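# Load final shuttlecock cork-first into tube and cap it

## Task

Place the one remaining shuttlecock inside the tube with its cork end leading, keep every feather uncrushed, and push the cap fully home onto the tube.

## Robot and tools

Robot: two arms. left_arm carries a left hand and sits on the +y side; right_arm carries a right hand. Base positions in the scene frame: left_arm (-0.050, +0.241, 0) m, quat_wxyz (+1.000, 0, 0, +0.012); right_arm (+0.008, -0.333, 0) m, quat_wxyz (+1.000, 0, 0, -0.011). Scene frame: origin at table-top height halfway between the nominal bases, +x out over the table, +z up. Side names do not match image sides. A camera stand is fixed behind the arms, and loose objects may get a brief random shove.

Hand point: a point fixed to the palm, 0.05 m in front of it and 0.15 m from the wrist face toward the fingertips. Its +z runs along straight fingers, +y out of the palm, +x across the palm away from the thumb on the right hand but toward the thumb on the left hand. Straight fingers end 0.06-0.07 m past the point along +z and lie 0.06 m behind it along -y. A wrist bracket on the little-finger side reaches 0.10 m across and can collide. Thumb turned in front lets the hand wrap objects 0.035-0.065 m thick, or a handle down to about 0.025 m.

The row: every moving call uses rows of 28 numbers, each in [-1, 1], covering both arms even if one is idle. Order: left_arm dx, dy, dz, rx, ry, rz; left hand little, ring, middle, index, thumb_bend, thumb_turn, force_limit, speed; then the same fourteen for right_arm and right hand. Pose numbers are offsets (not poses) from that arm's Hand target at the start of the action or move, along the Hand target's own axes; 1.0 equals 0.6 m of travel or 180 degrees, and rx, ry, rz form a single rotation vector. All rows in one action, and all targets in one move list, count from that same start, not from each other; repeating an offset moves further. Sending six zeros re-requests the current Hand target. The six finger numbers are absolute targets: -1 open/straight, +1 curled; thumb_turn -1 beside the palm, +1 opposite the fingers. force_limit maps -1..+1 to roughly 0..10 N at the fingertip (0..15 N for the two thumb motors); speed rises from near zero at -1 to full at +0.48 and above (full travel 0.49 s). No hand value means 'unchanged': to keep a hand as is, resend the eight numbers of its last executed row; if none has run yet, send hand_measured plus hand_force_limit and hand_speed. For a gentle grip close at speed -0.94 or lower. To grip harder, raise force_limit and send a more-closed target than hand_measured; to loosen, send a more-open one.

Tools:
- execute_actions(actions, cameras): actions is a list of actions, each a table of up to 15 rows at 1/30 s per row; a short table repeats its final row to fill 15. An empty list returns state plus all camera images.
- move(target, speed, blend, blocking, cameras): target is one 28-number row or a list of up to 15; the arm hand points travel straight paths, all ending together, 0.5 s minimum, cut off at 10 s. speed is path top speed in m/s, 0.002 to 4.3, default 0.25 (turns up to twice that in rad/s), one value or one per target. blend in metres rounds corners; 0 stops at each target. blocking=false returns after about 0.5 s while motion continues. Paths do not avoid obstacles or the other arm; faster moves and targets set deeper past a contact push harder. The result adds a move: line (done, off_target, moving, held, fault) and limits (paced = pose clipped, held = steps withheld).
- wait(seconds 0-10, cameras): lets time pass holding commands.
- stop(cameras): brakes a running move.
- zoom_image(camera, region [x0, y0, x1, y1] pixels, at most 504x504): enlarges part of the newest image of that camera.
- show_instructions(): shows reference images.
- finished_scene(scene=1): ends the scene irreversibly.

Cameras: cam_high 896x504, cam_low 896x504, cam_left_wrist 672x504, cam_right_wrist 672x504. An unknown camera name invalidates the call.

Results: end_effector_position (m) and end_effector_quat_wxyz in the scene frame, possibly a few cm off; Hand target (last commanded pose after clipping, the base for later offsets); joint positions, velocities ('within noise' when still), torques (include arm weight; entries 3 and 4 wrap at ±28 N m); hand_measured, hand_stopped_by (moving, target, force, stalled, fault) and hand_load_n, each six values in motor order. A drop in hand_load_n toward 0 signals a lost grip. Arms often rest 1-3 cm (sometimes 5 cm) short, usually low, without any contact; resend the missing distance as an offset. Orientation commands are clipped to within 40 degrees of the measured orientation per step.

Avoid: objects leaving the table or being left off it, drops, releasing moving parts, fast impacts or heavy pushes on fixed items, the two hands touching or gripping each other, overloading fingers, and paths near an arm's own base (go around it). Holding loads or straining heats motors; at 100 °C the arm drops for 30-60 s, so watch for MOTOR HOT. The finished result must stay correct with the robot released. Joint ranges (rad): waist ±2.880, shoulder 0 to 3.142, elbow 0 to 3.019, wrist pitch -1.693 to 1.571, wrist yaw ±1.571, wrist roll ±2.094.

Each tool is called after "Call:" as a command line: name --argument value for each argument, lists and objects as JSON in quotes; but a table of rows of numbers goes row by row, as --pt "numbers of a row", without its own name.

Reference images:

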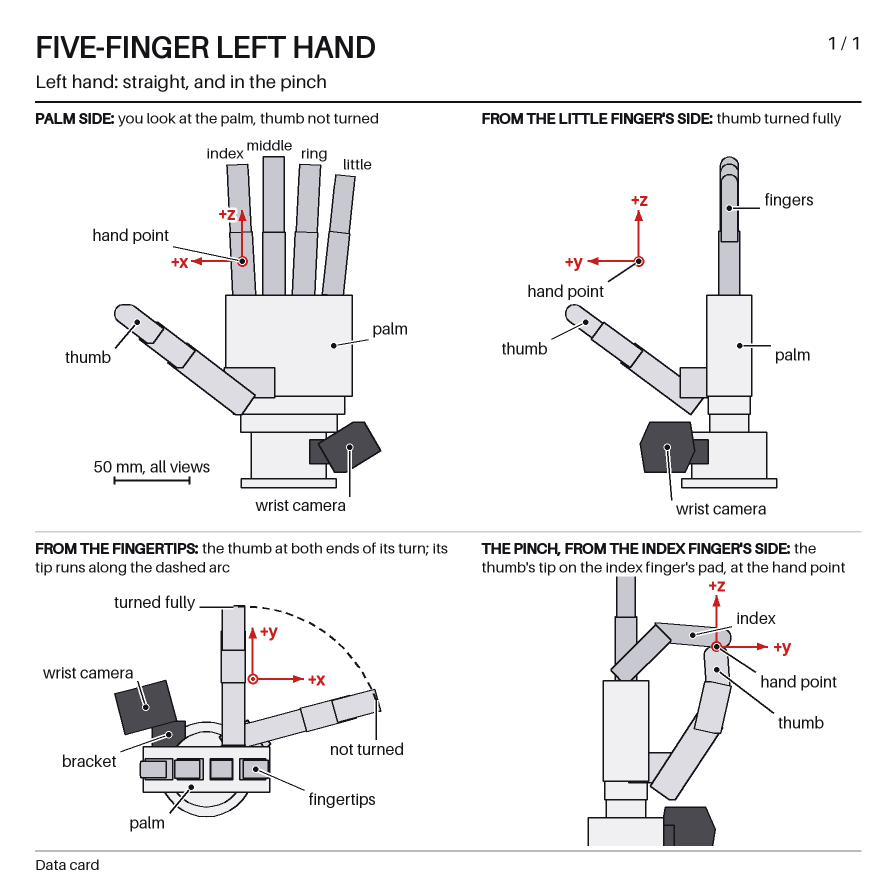

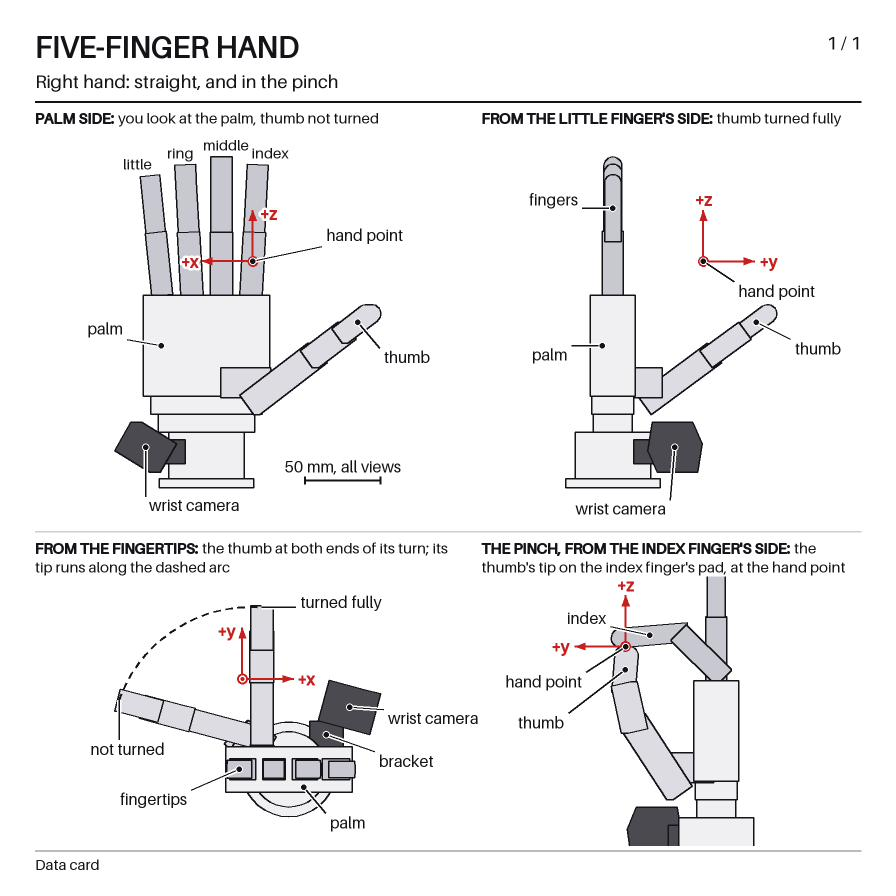

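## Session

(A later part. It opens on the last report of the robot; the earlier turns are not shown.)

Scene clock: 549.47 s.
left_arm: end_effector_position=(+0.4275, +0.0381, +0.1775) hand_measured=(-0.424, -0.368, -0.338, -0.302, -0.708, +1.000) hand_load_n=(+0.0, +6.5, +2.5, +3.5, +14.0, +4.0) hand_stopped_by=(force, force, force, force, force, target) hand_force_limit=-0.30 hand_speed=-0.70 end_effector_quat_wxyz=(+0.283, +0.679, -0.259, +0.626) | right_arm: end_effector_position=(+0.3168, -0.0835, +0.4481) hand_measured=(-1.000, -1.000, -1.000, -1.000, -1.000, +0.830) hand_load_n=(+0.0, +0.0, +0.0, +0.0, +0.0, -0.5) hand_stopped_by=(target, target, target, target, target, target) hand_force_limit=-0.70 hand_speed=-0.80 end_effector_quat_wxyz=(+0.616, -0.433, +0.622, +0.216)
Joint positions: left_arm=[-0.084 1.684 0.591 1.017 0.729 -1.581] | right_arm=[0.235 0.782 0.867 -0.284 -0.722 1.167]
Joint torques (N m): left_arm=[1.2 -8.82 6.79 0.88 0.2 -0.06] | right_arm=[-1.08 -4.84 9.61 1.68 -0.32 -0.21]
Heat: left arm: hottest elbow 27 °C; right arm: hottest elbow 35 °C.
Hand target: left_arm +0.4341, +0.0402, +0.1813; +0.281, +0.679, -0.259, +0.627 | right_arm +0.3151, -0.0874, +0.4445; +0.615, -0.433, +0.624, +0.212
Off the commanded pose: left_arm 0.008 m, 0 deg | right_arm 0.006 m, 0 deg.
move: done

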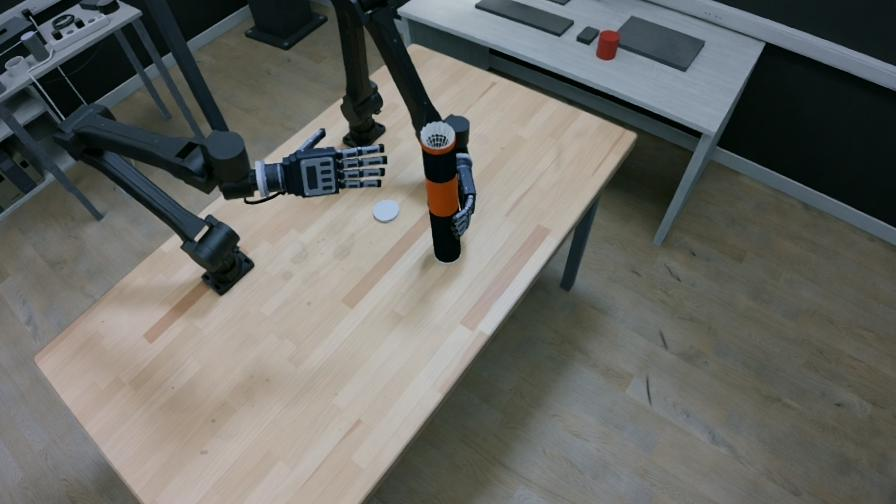

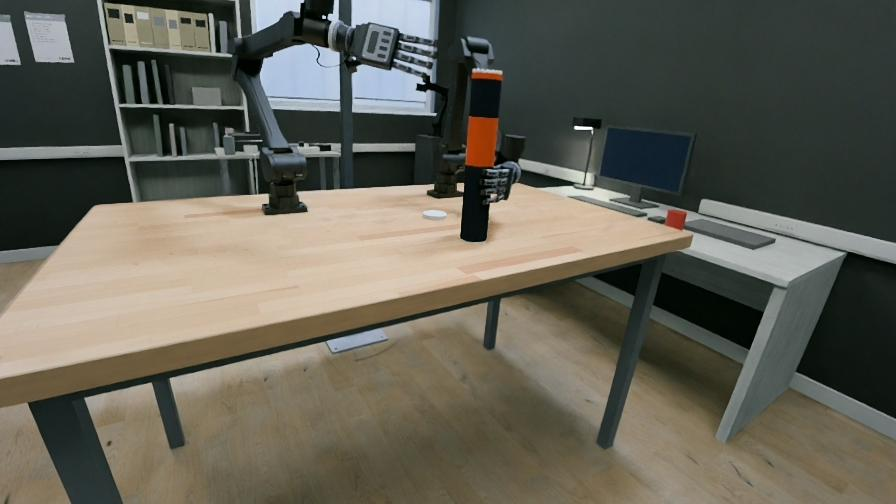

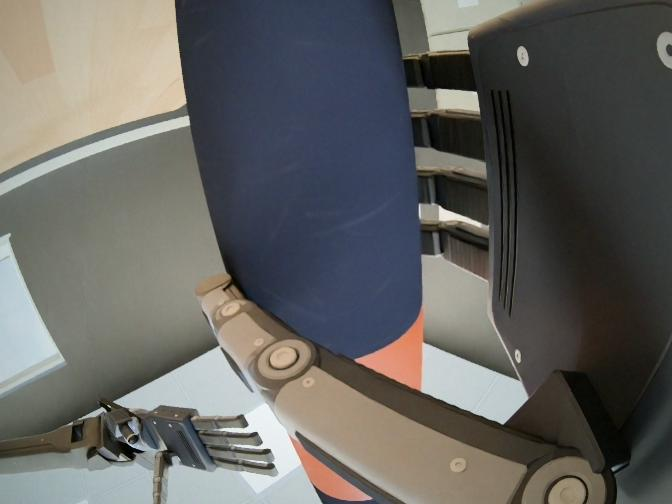

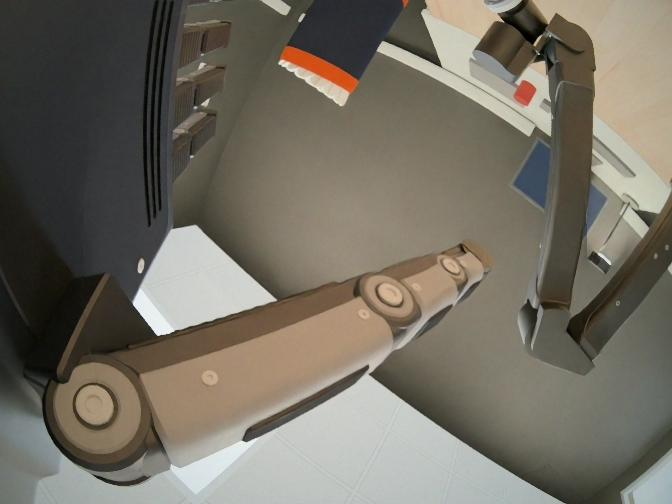

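Call:
move --target '[0,0,0,0,0,0,-0.3,-0.3,-0.3,-0.3,-0.3,1,-0.3,-0.7,0.2132,0.2517,0.026,-0.1807,0.0799,-0.4202,-1,-1,-0.6,-0.6,-1,1,-0.7,-0.5]' --speed 0.2 --cameras '["all"]'

Scene clock: 617.70 s.
left_arm: end_effector_position=(+0.4275, +0.0381, +0.1775) hand_measured=(-0.424, -0.368, -0.338, -0.302, -0.708, +1.000) hand_load_n=(+0.0, +6.5, +2.5, +3.5, +13.5, +4.5) hand_stopped_by=(force, force, force, force, force, target) hand_force_limit=-0.30 hand_speed=-0.70 end_effector_quat_wxyz=(+0.283, +0.679, -0.259, +0.626) | right_arm: end_effector_position=(+0.2120, -0.0412, +0.2512) hand_measured=(-1.000, -1.000, -0.600, -0.600, -1.000, +1.000) hand_load_n=(+0.0, +0.0, +0.0, +0.0, +0.0, +0.0) hand_stopped_by=(target, target, target, target, target, target) hand_force_limit=-0.70 hand_speed=-0.50 end_effector_quat_wxyz=(-0.387, +0.888, -0.231, +0.089)
Joint positions: left_arm=[-0.084 1.684 0.591 1.017 0.729 -1.581] | right_arm=[0.813 0.869 0.91 -0.818 -0.215 -0.179]
Joint torques (N m): left_arm=[1.14 -9.23 6.69 0.66 0.19 -0.03] | right_arm=[0.26 -3.6 15.77 1.54 0.02 -0.21]
Heat: left arm: hottest elbow 27 °C; right arm: hottest elbow 33 °C.
Hand target: left_arm +0.4341, +0.0402, +0.1813; +0.281, +0.679, -0.259, +0.627 | right_arm +0.2199, -0.0299, +0.2798; -0.403, +0.883, -0.219, +0.100
Off the commanded pose: left_arm 0.008 m, 0 deg | right_arm 0.032 m, 3 deg.
move: off_target (right_arm)

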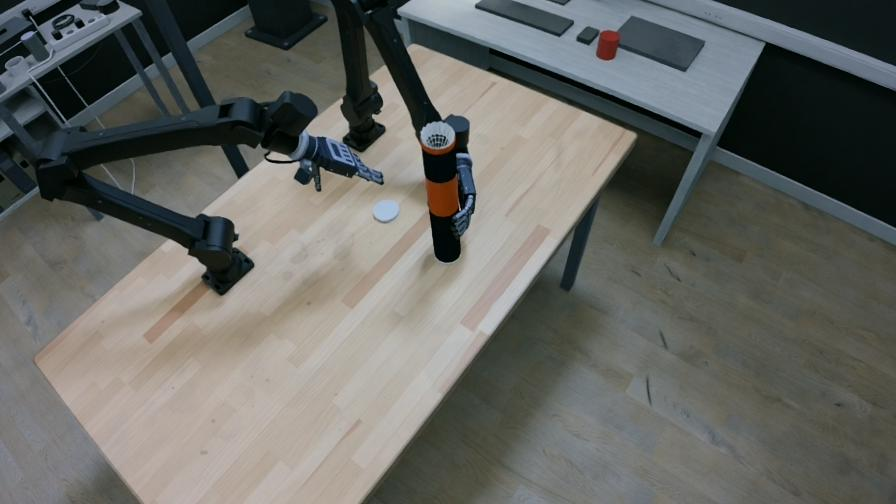

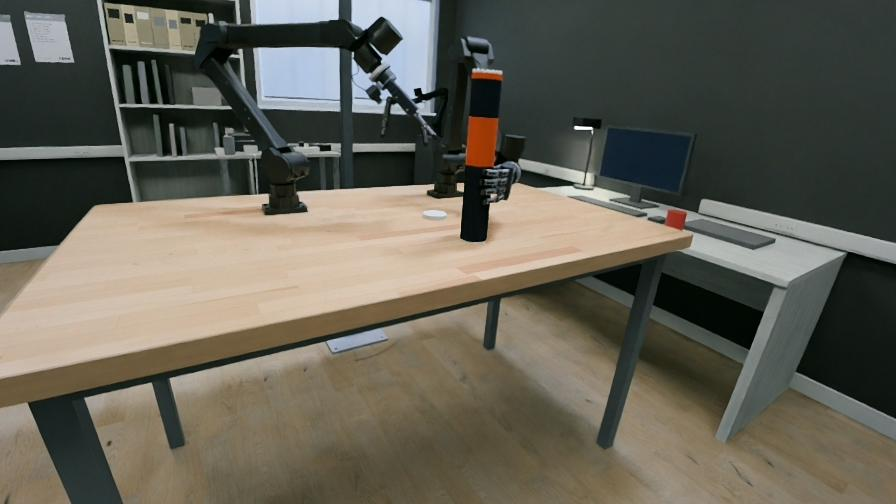

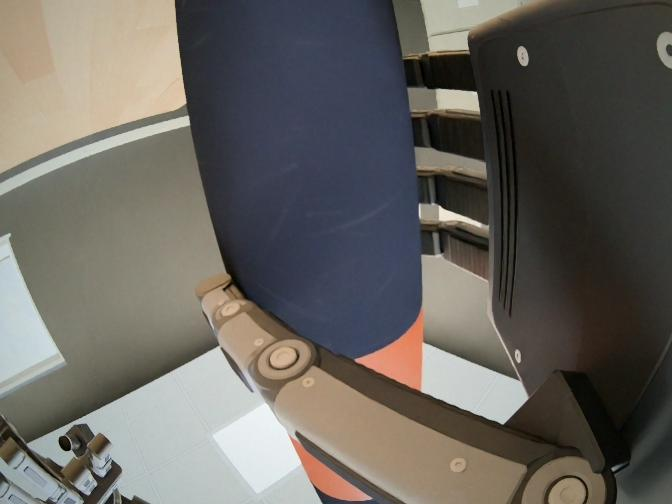

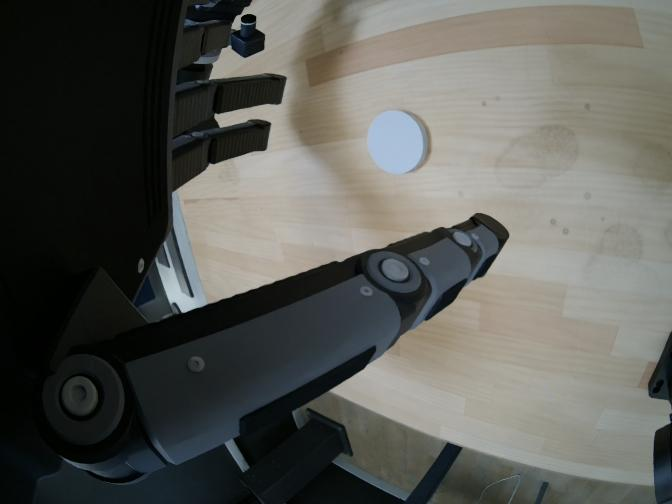

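Call:
zoom_image --camera "cam_right_wrist" --region '[300, 60, 500, 210]'

Scaled by 2.520 from the camera's 672x504 image, which has a finer 960x720 frame.

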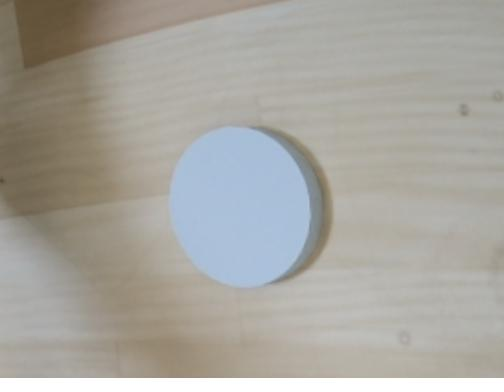

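Call:
move --target '[0,0,0,0,0,0,-0.3,-0.3,-0.3,-0.3,-0.3,1,-0.3,-0.7,-0.0943,0.0982,0.242,0,0,0,-1,-1,-0.6,-0.6,-1,1,-0.7,-0.5]' --speed 0.15 --cameras '["all"]'

Scene clock: 623.17 s.
left_arm: end_effector_position=(+0.4275, +0.0381, +0.1775) hand_measured=(-0.424, -0.368, -0.338, -0.302, -0.708, +1.000) hand_load_n=(+0.0, +6.5, +2.0, +3.5, +14.0, +4.0) hand_stopped_by=(force, force, force, force, force, target) hand_force_limit=-0.30 hand_speed=-0.70 end_effector_quat_wxyz=(+0.283, +0.679, -0.259, +0.626) | right_arm: end_effector_position=(+0.2052, +0.0550, +0.1454) hand_measured=(-1.000, -1.000, -0.600, -0.600, -1.000, +1.000) hand_load_n=(+0.0, +0.0, +0.0, +0.0, +0.0, +0.0) hand_stopped_by=(target, target, target, target, target, target) hand_force_limit=-0.70 hand_speed=-0.50 end_effector_quat_wxyz=(-0.402, +0.883, -0.219, +0.102)
Joint positions: left_arm=[-0.084 1.684 0.591 1.017 0.729 -1.581] | right_arm=[1.039 1.111 0.755 -0.36 -0.046 -0.047]
Joint torques (N m): left_arm=[1.38 -8.59 6.84 0.81 0.26 0] | right_arm=[0.32 -6.89 9.18 2.44 0.15 -0.01]
Heat: left arm: hottest elbow 27 °C; right arm: hottest elbow 34 °C.
Hand target: left_arm +0.4341, +0.0402, +0.1813; +0.281, +0.679, -0.259, +0.627 | right_arm +0.2031, +0.0593, +0.1402; -0.403, +0.883, -0.219, +0.100
Off the commanded pose: left_arm 0.008 m, 0 deg | right_arm 0.007 m, 0 deg.
move: done

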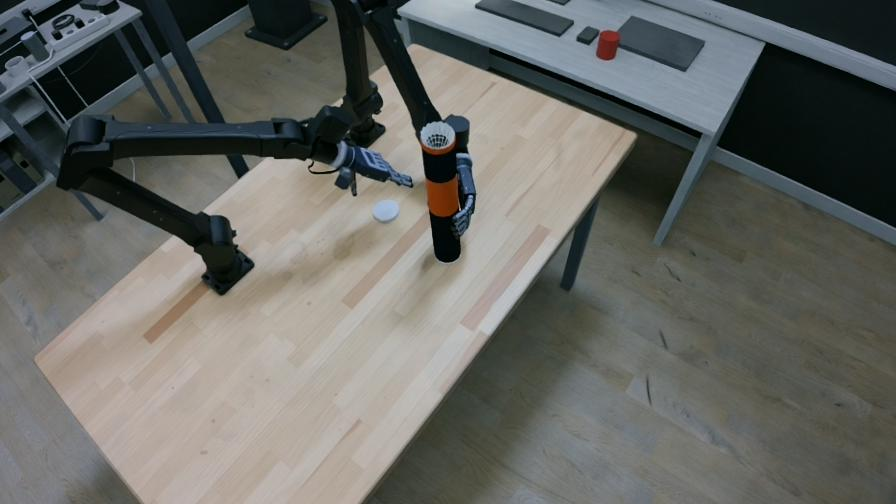

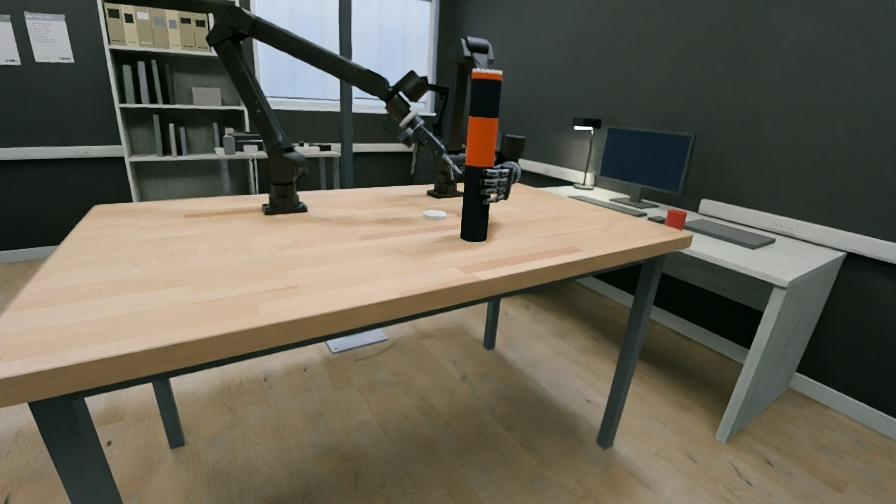

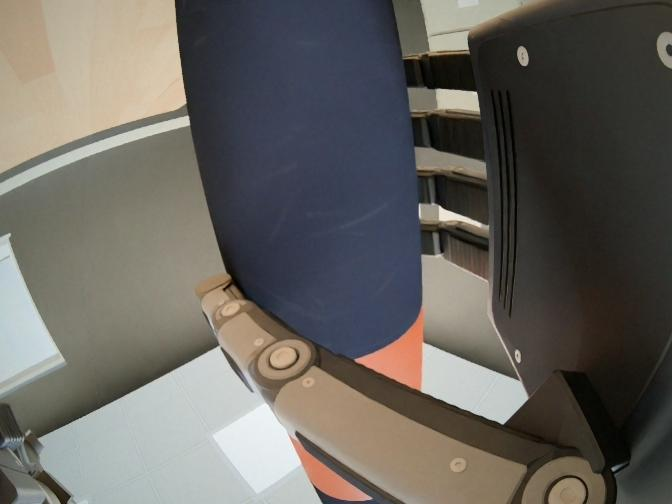

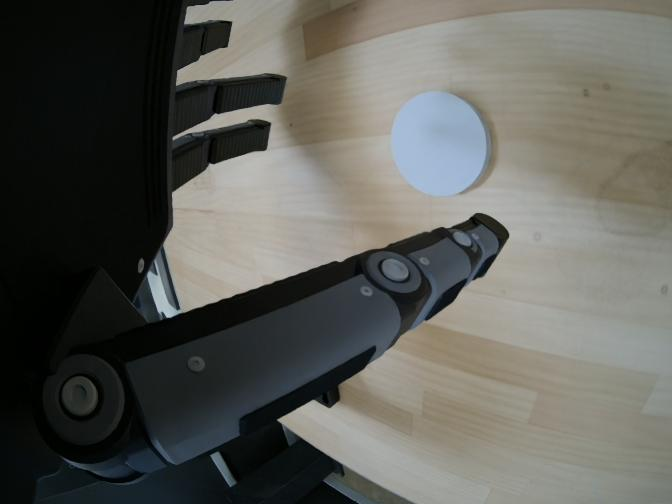

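Call:
zoom_image --camera "cam_low" --region '[380, 60, 530, 240]'

Call:
zoom_image --camera "cam_high" --region '[310, 100, 450, 240]'

Scaled by 2.800 from the camera's 896x504 image, which has a finer 1280x720 frame.

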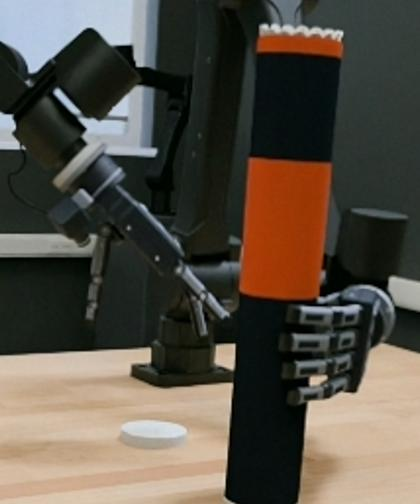

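Scaled by 3.600 from the camera's 896x504 image, which has a finer 1280x720 frame.

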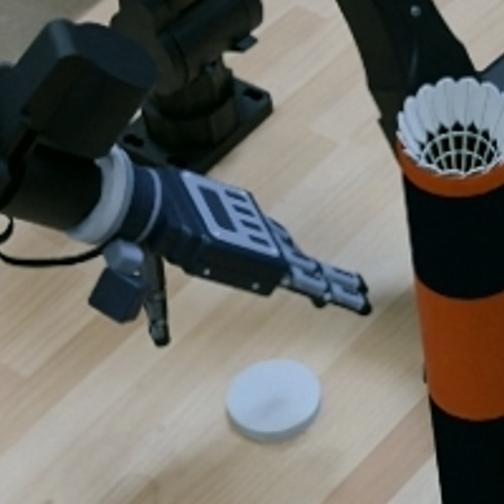

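Call:
move --target '[0,0,0,0,0,0,-0.3,-0.3,-0.3,-0.3,-0.3,1,-0.3,-0.7,0,0.0818,0.0711,0.0444,0,0,-1,-1,-0.6,-0.6,-1,1,-0.7,-0.5]' --speed 0.1 --cameras '["all"]'

Call:
zoom_image --camera "cam_low" --region '[380, 120, 500, 240]'

Call:
zoom_image --camera "cam_high" --region '[330, 130, 430, 230]'

Call:
zoom_image --camera "cam_right_wrist" --region '[160, 0, 560, 300]'

Scene clock: 662.93 s.
left_arm: end_effector_position=(+0.4275, +0.0381, +0.1775) hand_measured=(-0.424, -0.368, -0.338, -0.302, -0.708, +1.000) hand_load_n=(+0.0, +6.5, +2.5, +3.5, +13.5, +4.5) hand_stopped_by=(force, force, force, force, force, target) hand_force_limit=-0.30 hand_speed=-0.70 end_effector_quat_wxyz=(+0.283, +0.679, -0.259, +0.626) | right_arm: end_effector_position=(+0.2064, +0.0578, +0.0816) hand_measured=(-1.000, -1.000, -0.600, -0.600, -1.000, +1.000) hand_load_n=(+0.0, +0.0, +0.0, +0.0, +0.0, +0.0) hand_stopped_by=(target, target, target, target, target, target) hand_force_limit=-0.70 hand_speed=-0.50 end_effector_quat_wxyz=(-0.463, +0.852, -0.211, +0.121)
Joint positions: left_arm=[-0.084 1.684 0.591 1.017 0.729 -1.581] | right_arm=[1.039 1.178 0.537 0.069 -0.047 -0.043]
Joint torques (N m): left_arm=[1.32 -8.82 6.74 0.62 0.24 0] | right_arm=[-0.15 -6.12 7.91 2.63 -0.18 -0.05]
Heat: left arm: hottest elbow 27 °C; right arm: hottest elbow 32 °C.
Hand target: left_arm +0.4341, +0.0402, +0.1813; +0.281, +0.679, -0.259, +0.627 | right_arm +0.2032, +0.0594, +0.0753; -0.463, +0.853, -0.212, +0.115
Off the commanded pose: left_arm 0.008 m, 0 deg | right_arm 0.007 m, 1 deg.
move: done

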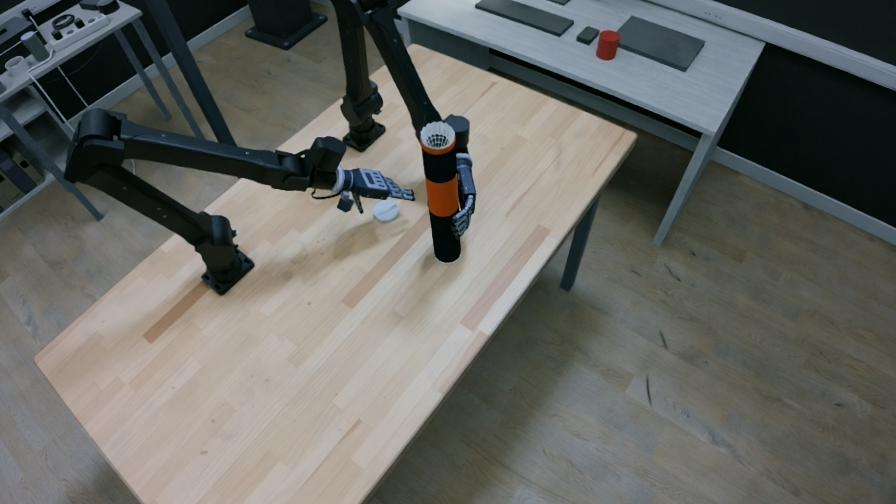

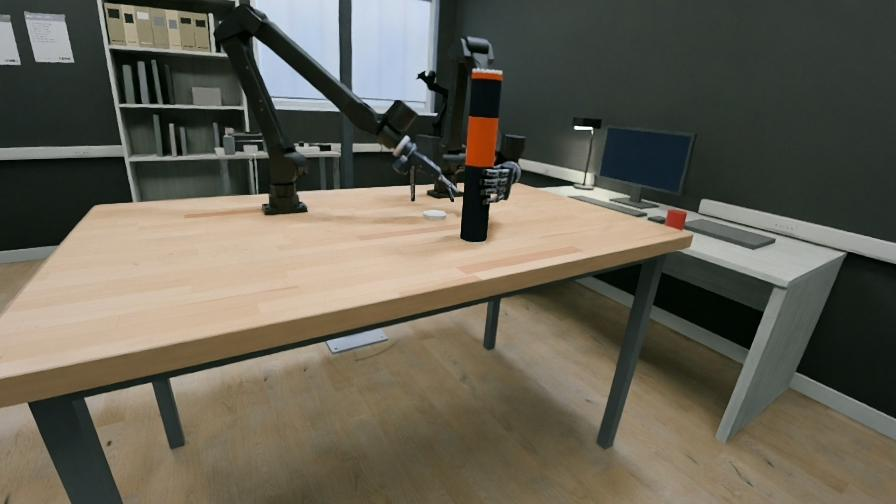

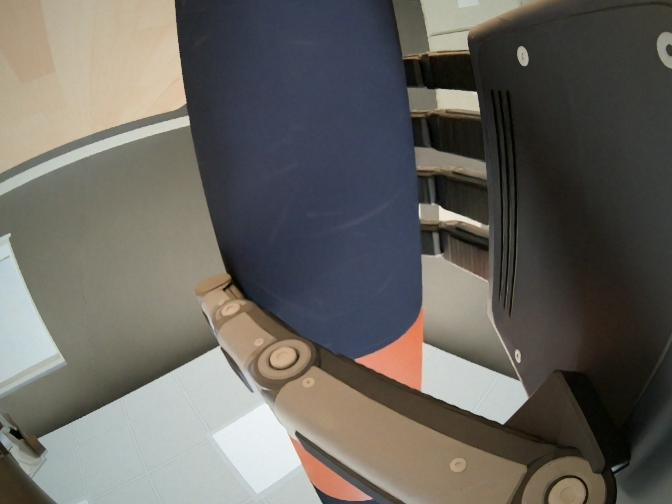

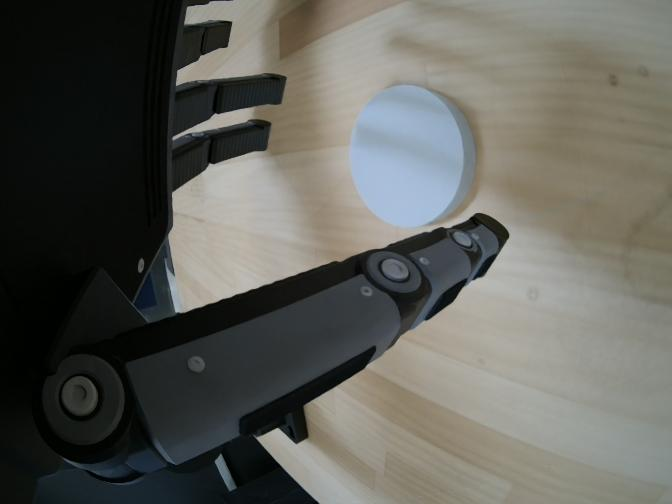

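Scaled by 4.200 from the camera's 896x504 image, which has a finer 1280x720 frame.

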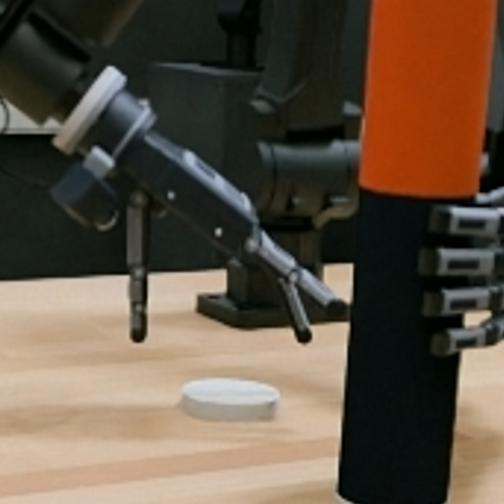

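Scaled by 5.040 from the camera's 896x504 image, which has a finer 1280x720 frame.

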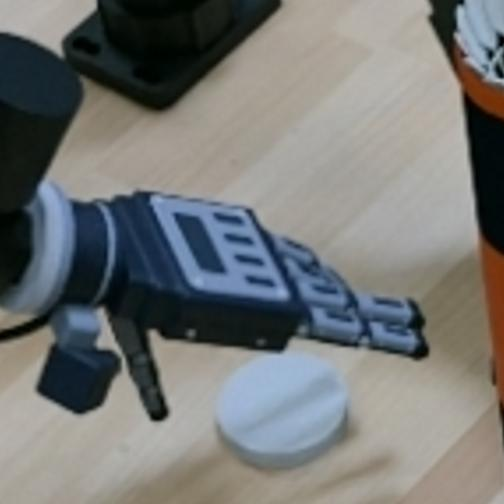

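Scaled by 1.260 from the camera's 672x504 image, which has a finer 960x720 frame.

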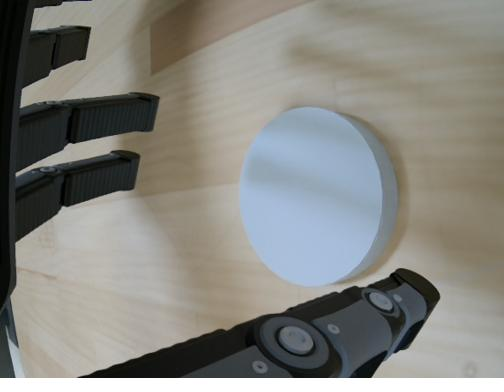

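Call:
move --target '[0,0,0,0,0,0,-0.3,-0.3,-0.3,-0.3,-0.3,1,-0.3,-0.7,0,0,0,0.02,0,0,-1,-1,-0.45,-0.45,-0.8,1,-0.7,-0.6]' --speed 0.1 --cameras '["all"]'

Call:
zoom_image --camera "cam_low" --region '[380, 120, 500, 240]'

Call:
zoom_image --camera "cam_high" --region '[330, 130, 430, 230]'

Call:
zoom_image --camera "cam_right_wrist" --region '[160, 0, 560, 300]'

Scene clock: 679.97 s.
left_arm: end_effector_position=(+0.4275, +0.0381, +0.1775) hand_measured=(-0.424, -0.368, -0.338, -0.302, -0.708, +1.000) hand_load_n=(+0.0, +6.5, +2.5, +3.5, +13.5, +4.5) hand_stopped_by=(force, force, force, force, force, target) hand_force_limit=-0.30 hand_speed=-0.70 end_effector_quat_wxyz=(+0.283, +0.679, -0.259, +0.626) | right_arm: end_effector_position=(+0.2058, +0.0585, +0.0794) hand_measured=(-1.000, -1.000, -0.450, -0.450, -0.800, +1.000) hand_load_n=(+0.0, +0.0, +0.0, +0.0, +0.0, +0.0) hand_stopped_by=(target, target, target, target, target, target) hand_force_limit=-0.70 hand_speed=-0.60 end_effector_quat_wxyz=(-0.488, +0.839, -0.207, +0.126)
Joint positions: left_arm=[-0.084 1.684 0.591 1.017 0.729 -1.581] | right_arm=[1.039 1.178 0.491 0.172 -0.051 -0.04]
Joint torques (N m): left_arm=[0.73 -9 6.72 0.85 0.24 -0.02] | right_arm=[-0.09 -6.42 7.61 2.91 -0.17 -0.03]
Heat: left arm: hottest elbow 27 °C; right arm: hottest elbow 32 °C.
Hand target: left_arm +0.4341, +0.0402, +0.1813; +0.281, +0.679, -0.259, +0.627 | right_arm +0.2031, +0.0593, +0.0752; -0.490, +0.838, -0.208, +0.122
Off the commanded pose: left_arm 0.008 m, 0 deg | right_arm 0.005 m, 1 deg.
move: done

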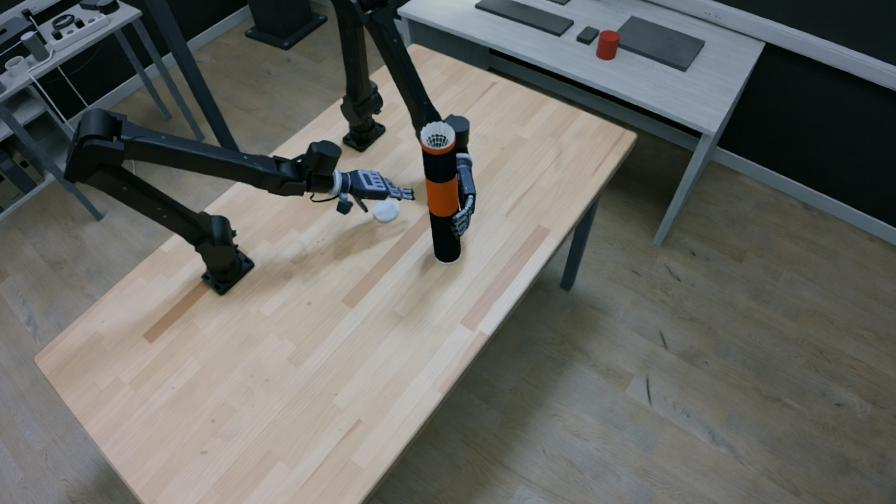

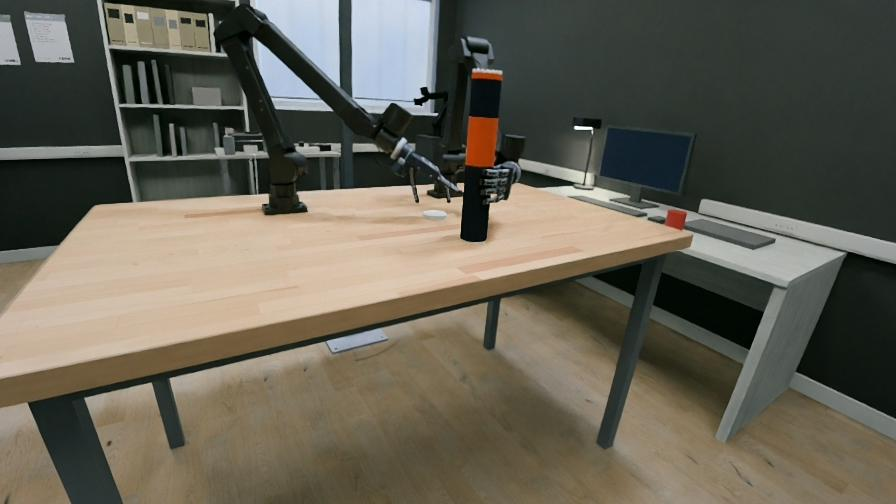

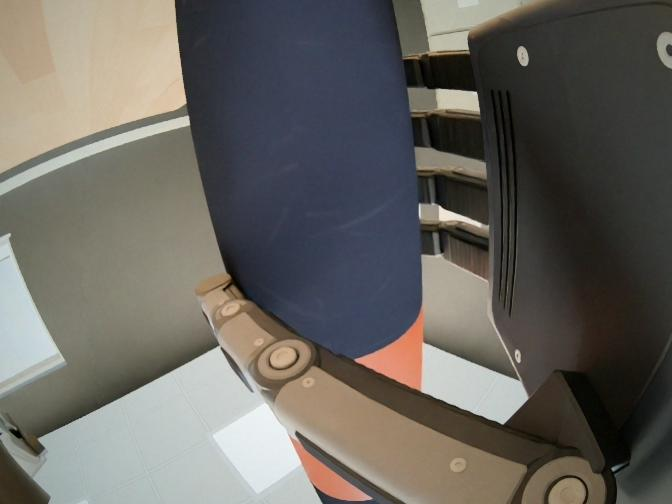

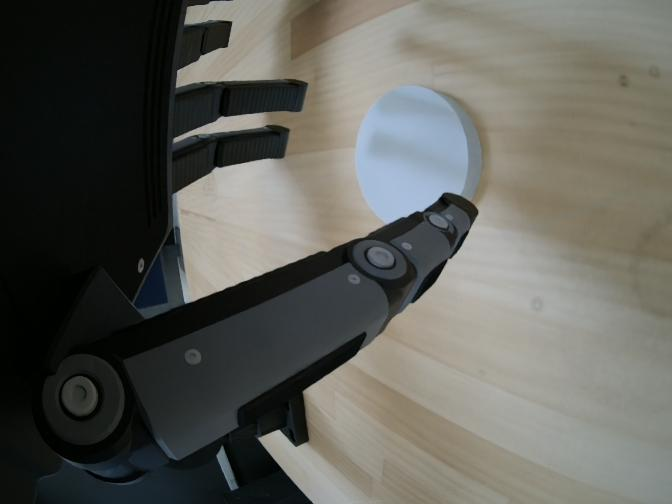

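Scaled by 4.200 from the camera's 896x504 image, which has a finer 1280x720 frame.

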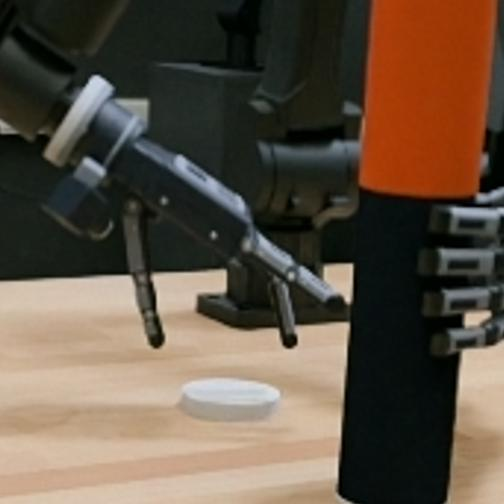

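Scaled by 5.040 from the camera's 896x504 image, which has a finer 1280x720 frame.

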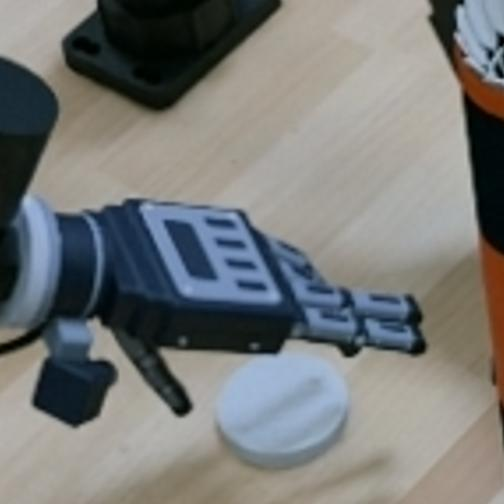

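Scaled by 1.260 from the camera's 672x504 image, which has a finer 960x720 frame.

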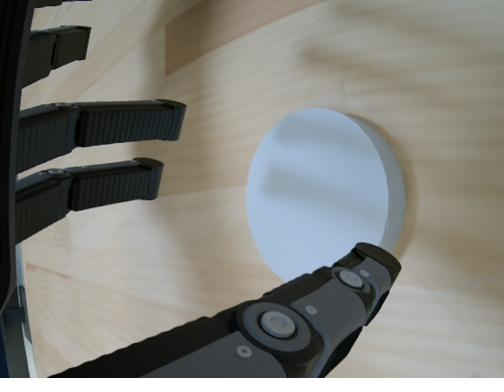

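Call:
move --target '[0,0,0,0,0,0,-0.3,-0.3,-0.3,-0.3,-0.3,1,-0.3,-0.7,0,0.0315,0.0292,0,0,0,-1,-1,-0.45,-0.45,-0.8,1,-0.7,-0.6]' --speed 0.08 --cameras '["cam_high","cam_low","cam_right_wrist"]'

Call:
zoom_image --camera "cam_low" --region '[380, 120, 500, 240]'

Call:
zoom_image --camera "cam_high" --region '[330, 130, 430, 230]'

Call:
zoom_image --camera "cam_right_wrist" --region '[160, 0, 560, 300]'

Scene clock: 693.00 s.
left_arm: end_effector_position=(+0.4275, +0.0381, +0.1775) hand_measured=(-0.424, -0.368, -0.338, -0.302, -0.708, +1.000) hand_load_n=(+0.0, +6.5, +2.0, +3.5, +14.0, +4.0) hand_stopped_by=(force, force, force, force, force, target) hand_force_limit=-0.30 hand_speed=-0.70 end_effector_quat_wxyz=(+0.283, +0.679, -0.259, +0.626) | right_arm: end_effector_position=(+0.2090, +0.0639, +0.0559) hand_measured=(-1.000, -1.000, -0.450, -0.450, -0.800, +1.000) hand_load_n=(+0.0, +0.0, -0.5, +0.0, +0.0, +0.0) hand_stopped_by=(target, target, target, target, target, target) hand_force_limit=-0.70 hand_speed=-0.60 end_effector_quat_wxyz=(-0.490, +0.837, -0.206, +0.127)
Joint positions: left_arm=[-0.084 1.684 0.591 1.017 0.729 -1.581] | right_arm=[1.039 1.265 0.471 0.283 -0.051 -0.04]
Joint torques (N m): left_arm=[1.32 -8.82 6.69 0.8 0.24 -0.02] | right_arm=[-0.03 -6.65 7.1 2.66 -0.12 -0.04]
Heat: left arm: hottest elbow 27 °C; right arm: hottest elbow 31 °C.
Hand target: left_arm +0.4341, +0.0402, +0.1813; +0.281, +0.679, -0.259, +0.627 | right_arm +0.2060, +0.0647, +0.0501; -0.490, +0.838, -0.208, +0.122
Off the commanded pose: left_arm 0.008 m, 0 deg | right_arm 0.007 m, 1 deg.
move: done
Images, in order (width x height): cam_high 896x504, cam_low 896x504, cam_right_wrist 672x504.

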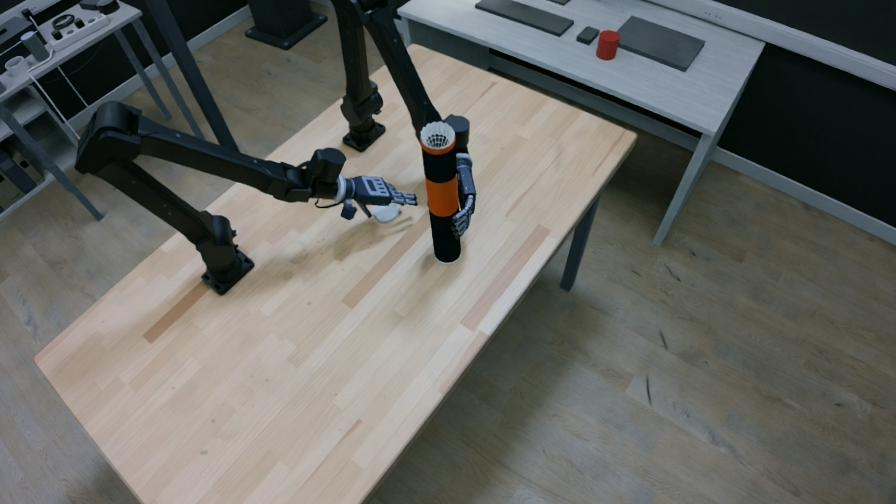

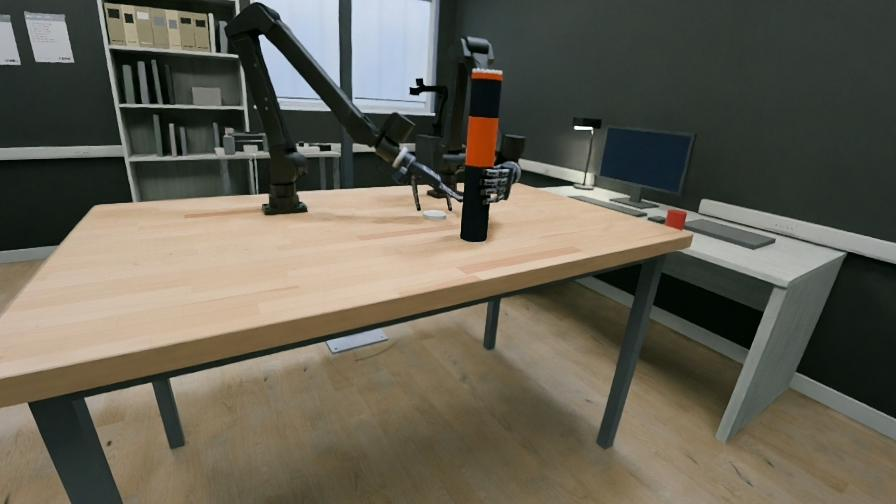

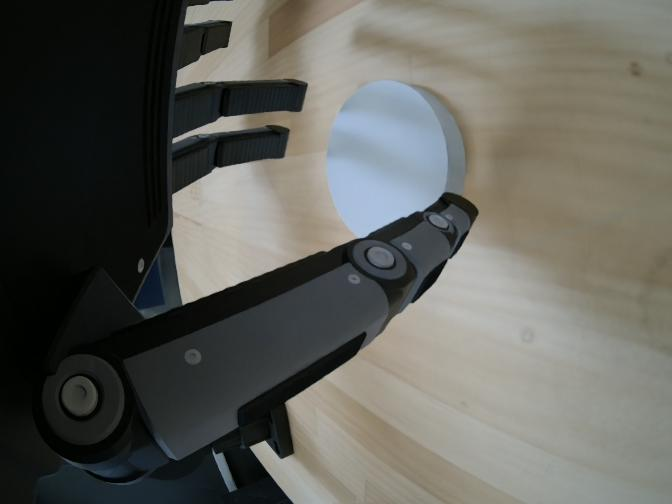

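Scaled by 4.200 from the camera's 896x504 image, which has a finer 1280x720 frame.

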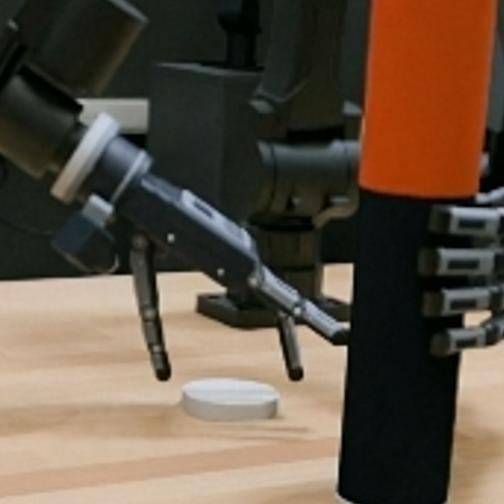

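Scaled by 5.040 from the camera's 896x504 image, which has a finer 1280x720 frame.

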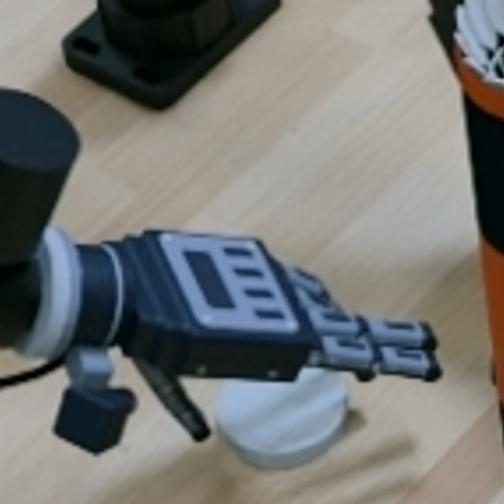

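Scaled by 1.260 from the camera's 672x504 image, which has a finer 960x720 frame.

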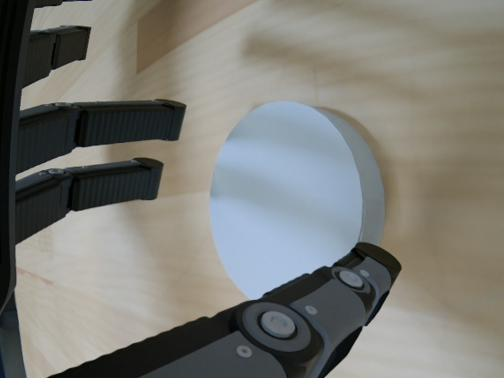

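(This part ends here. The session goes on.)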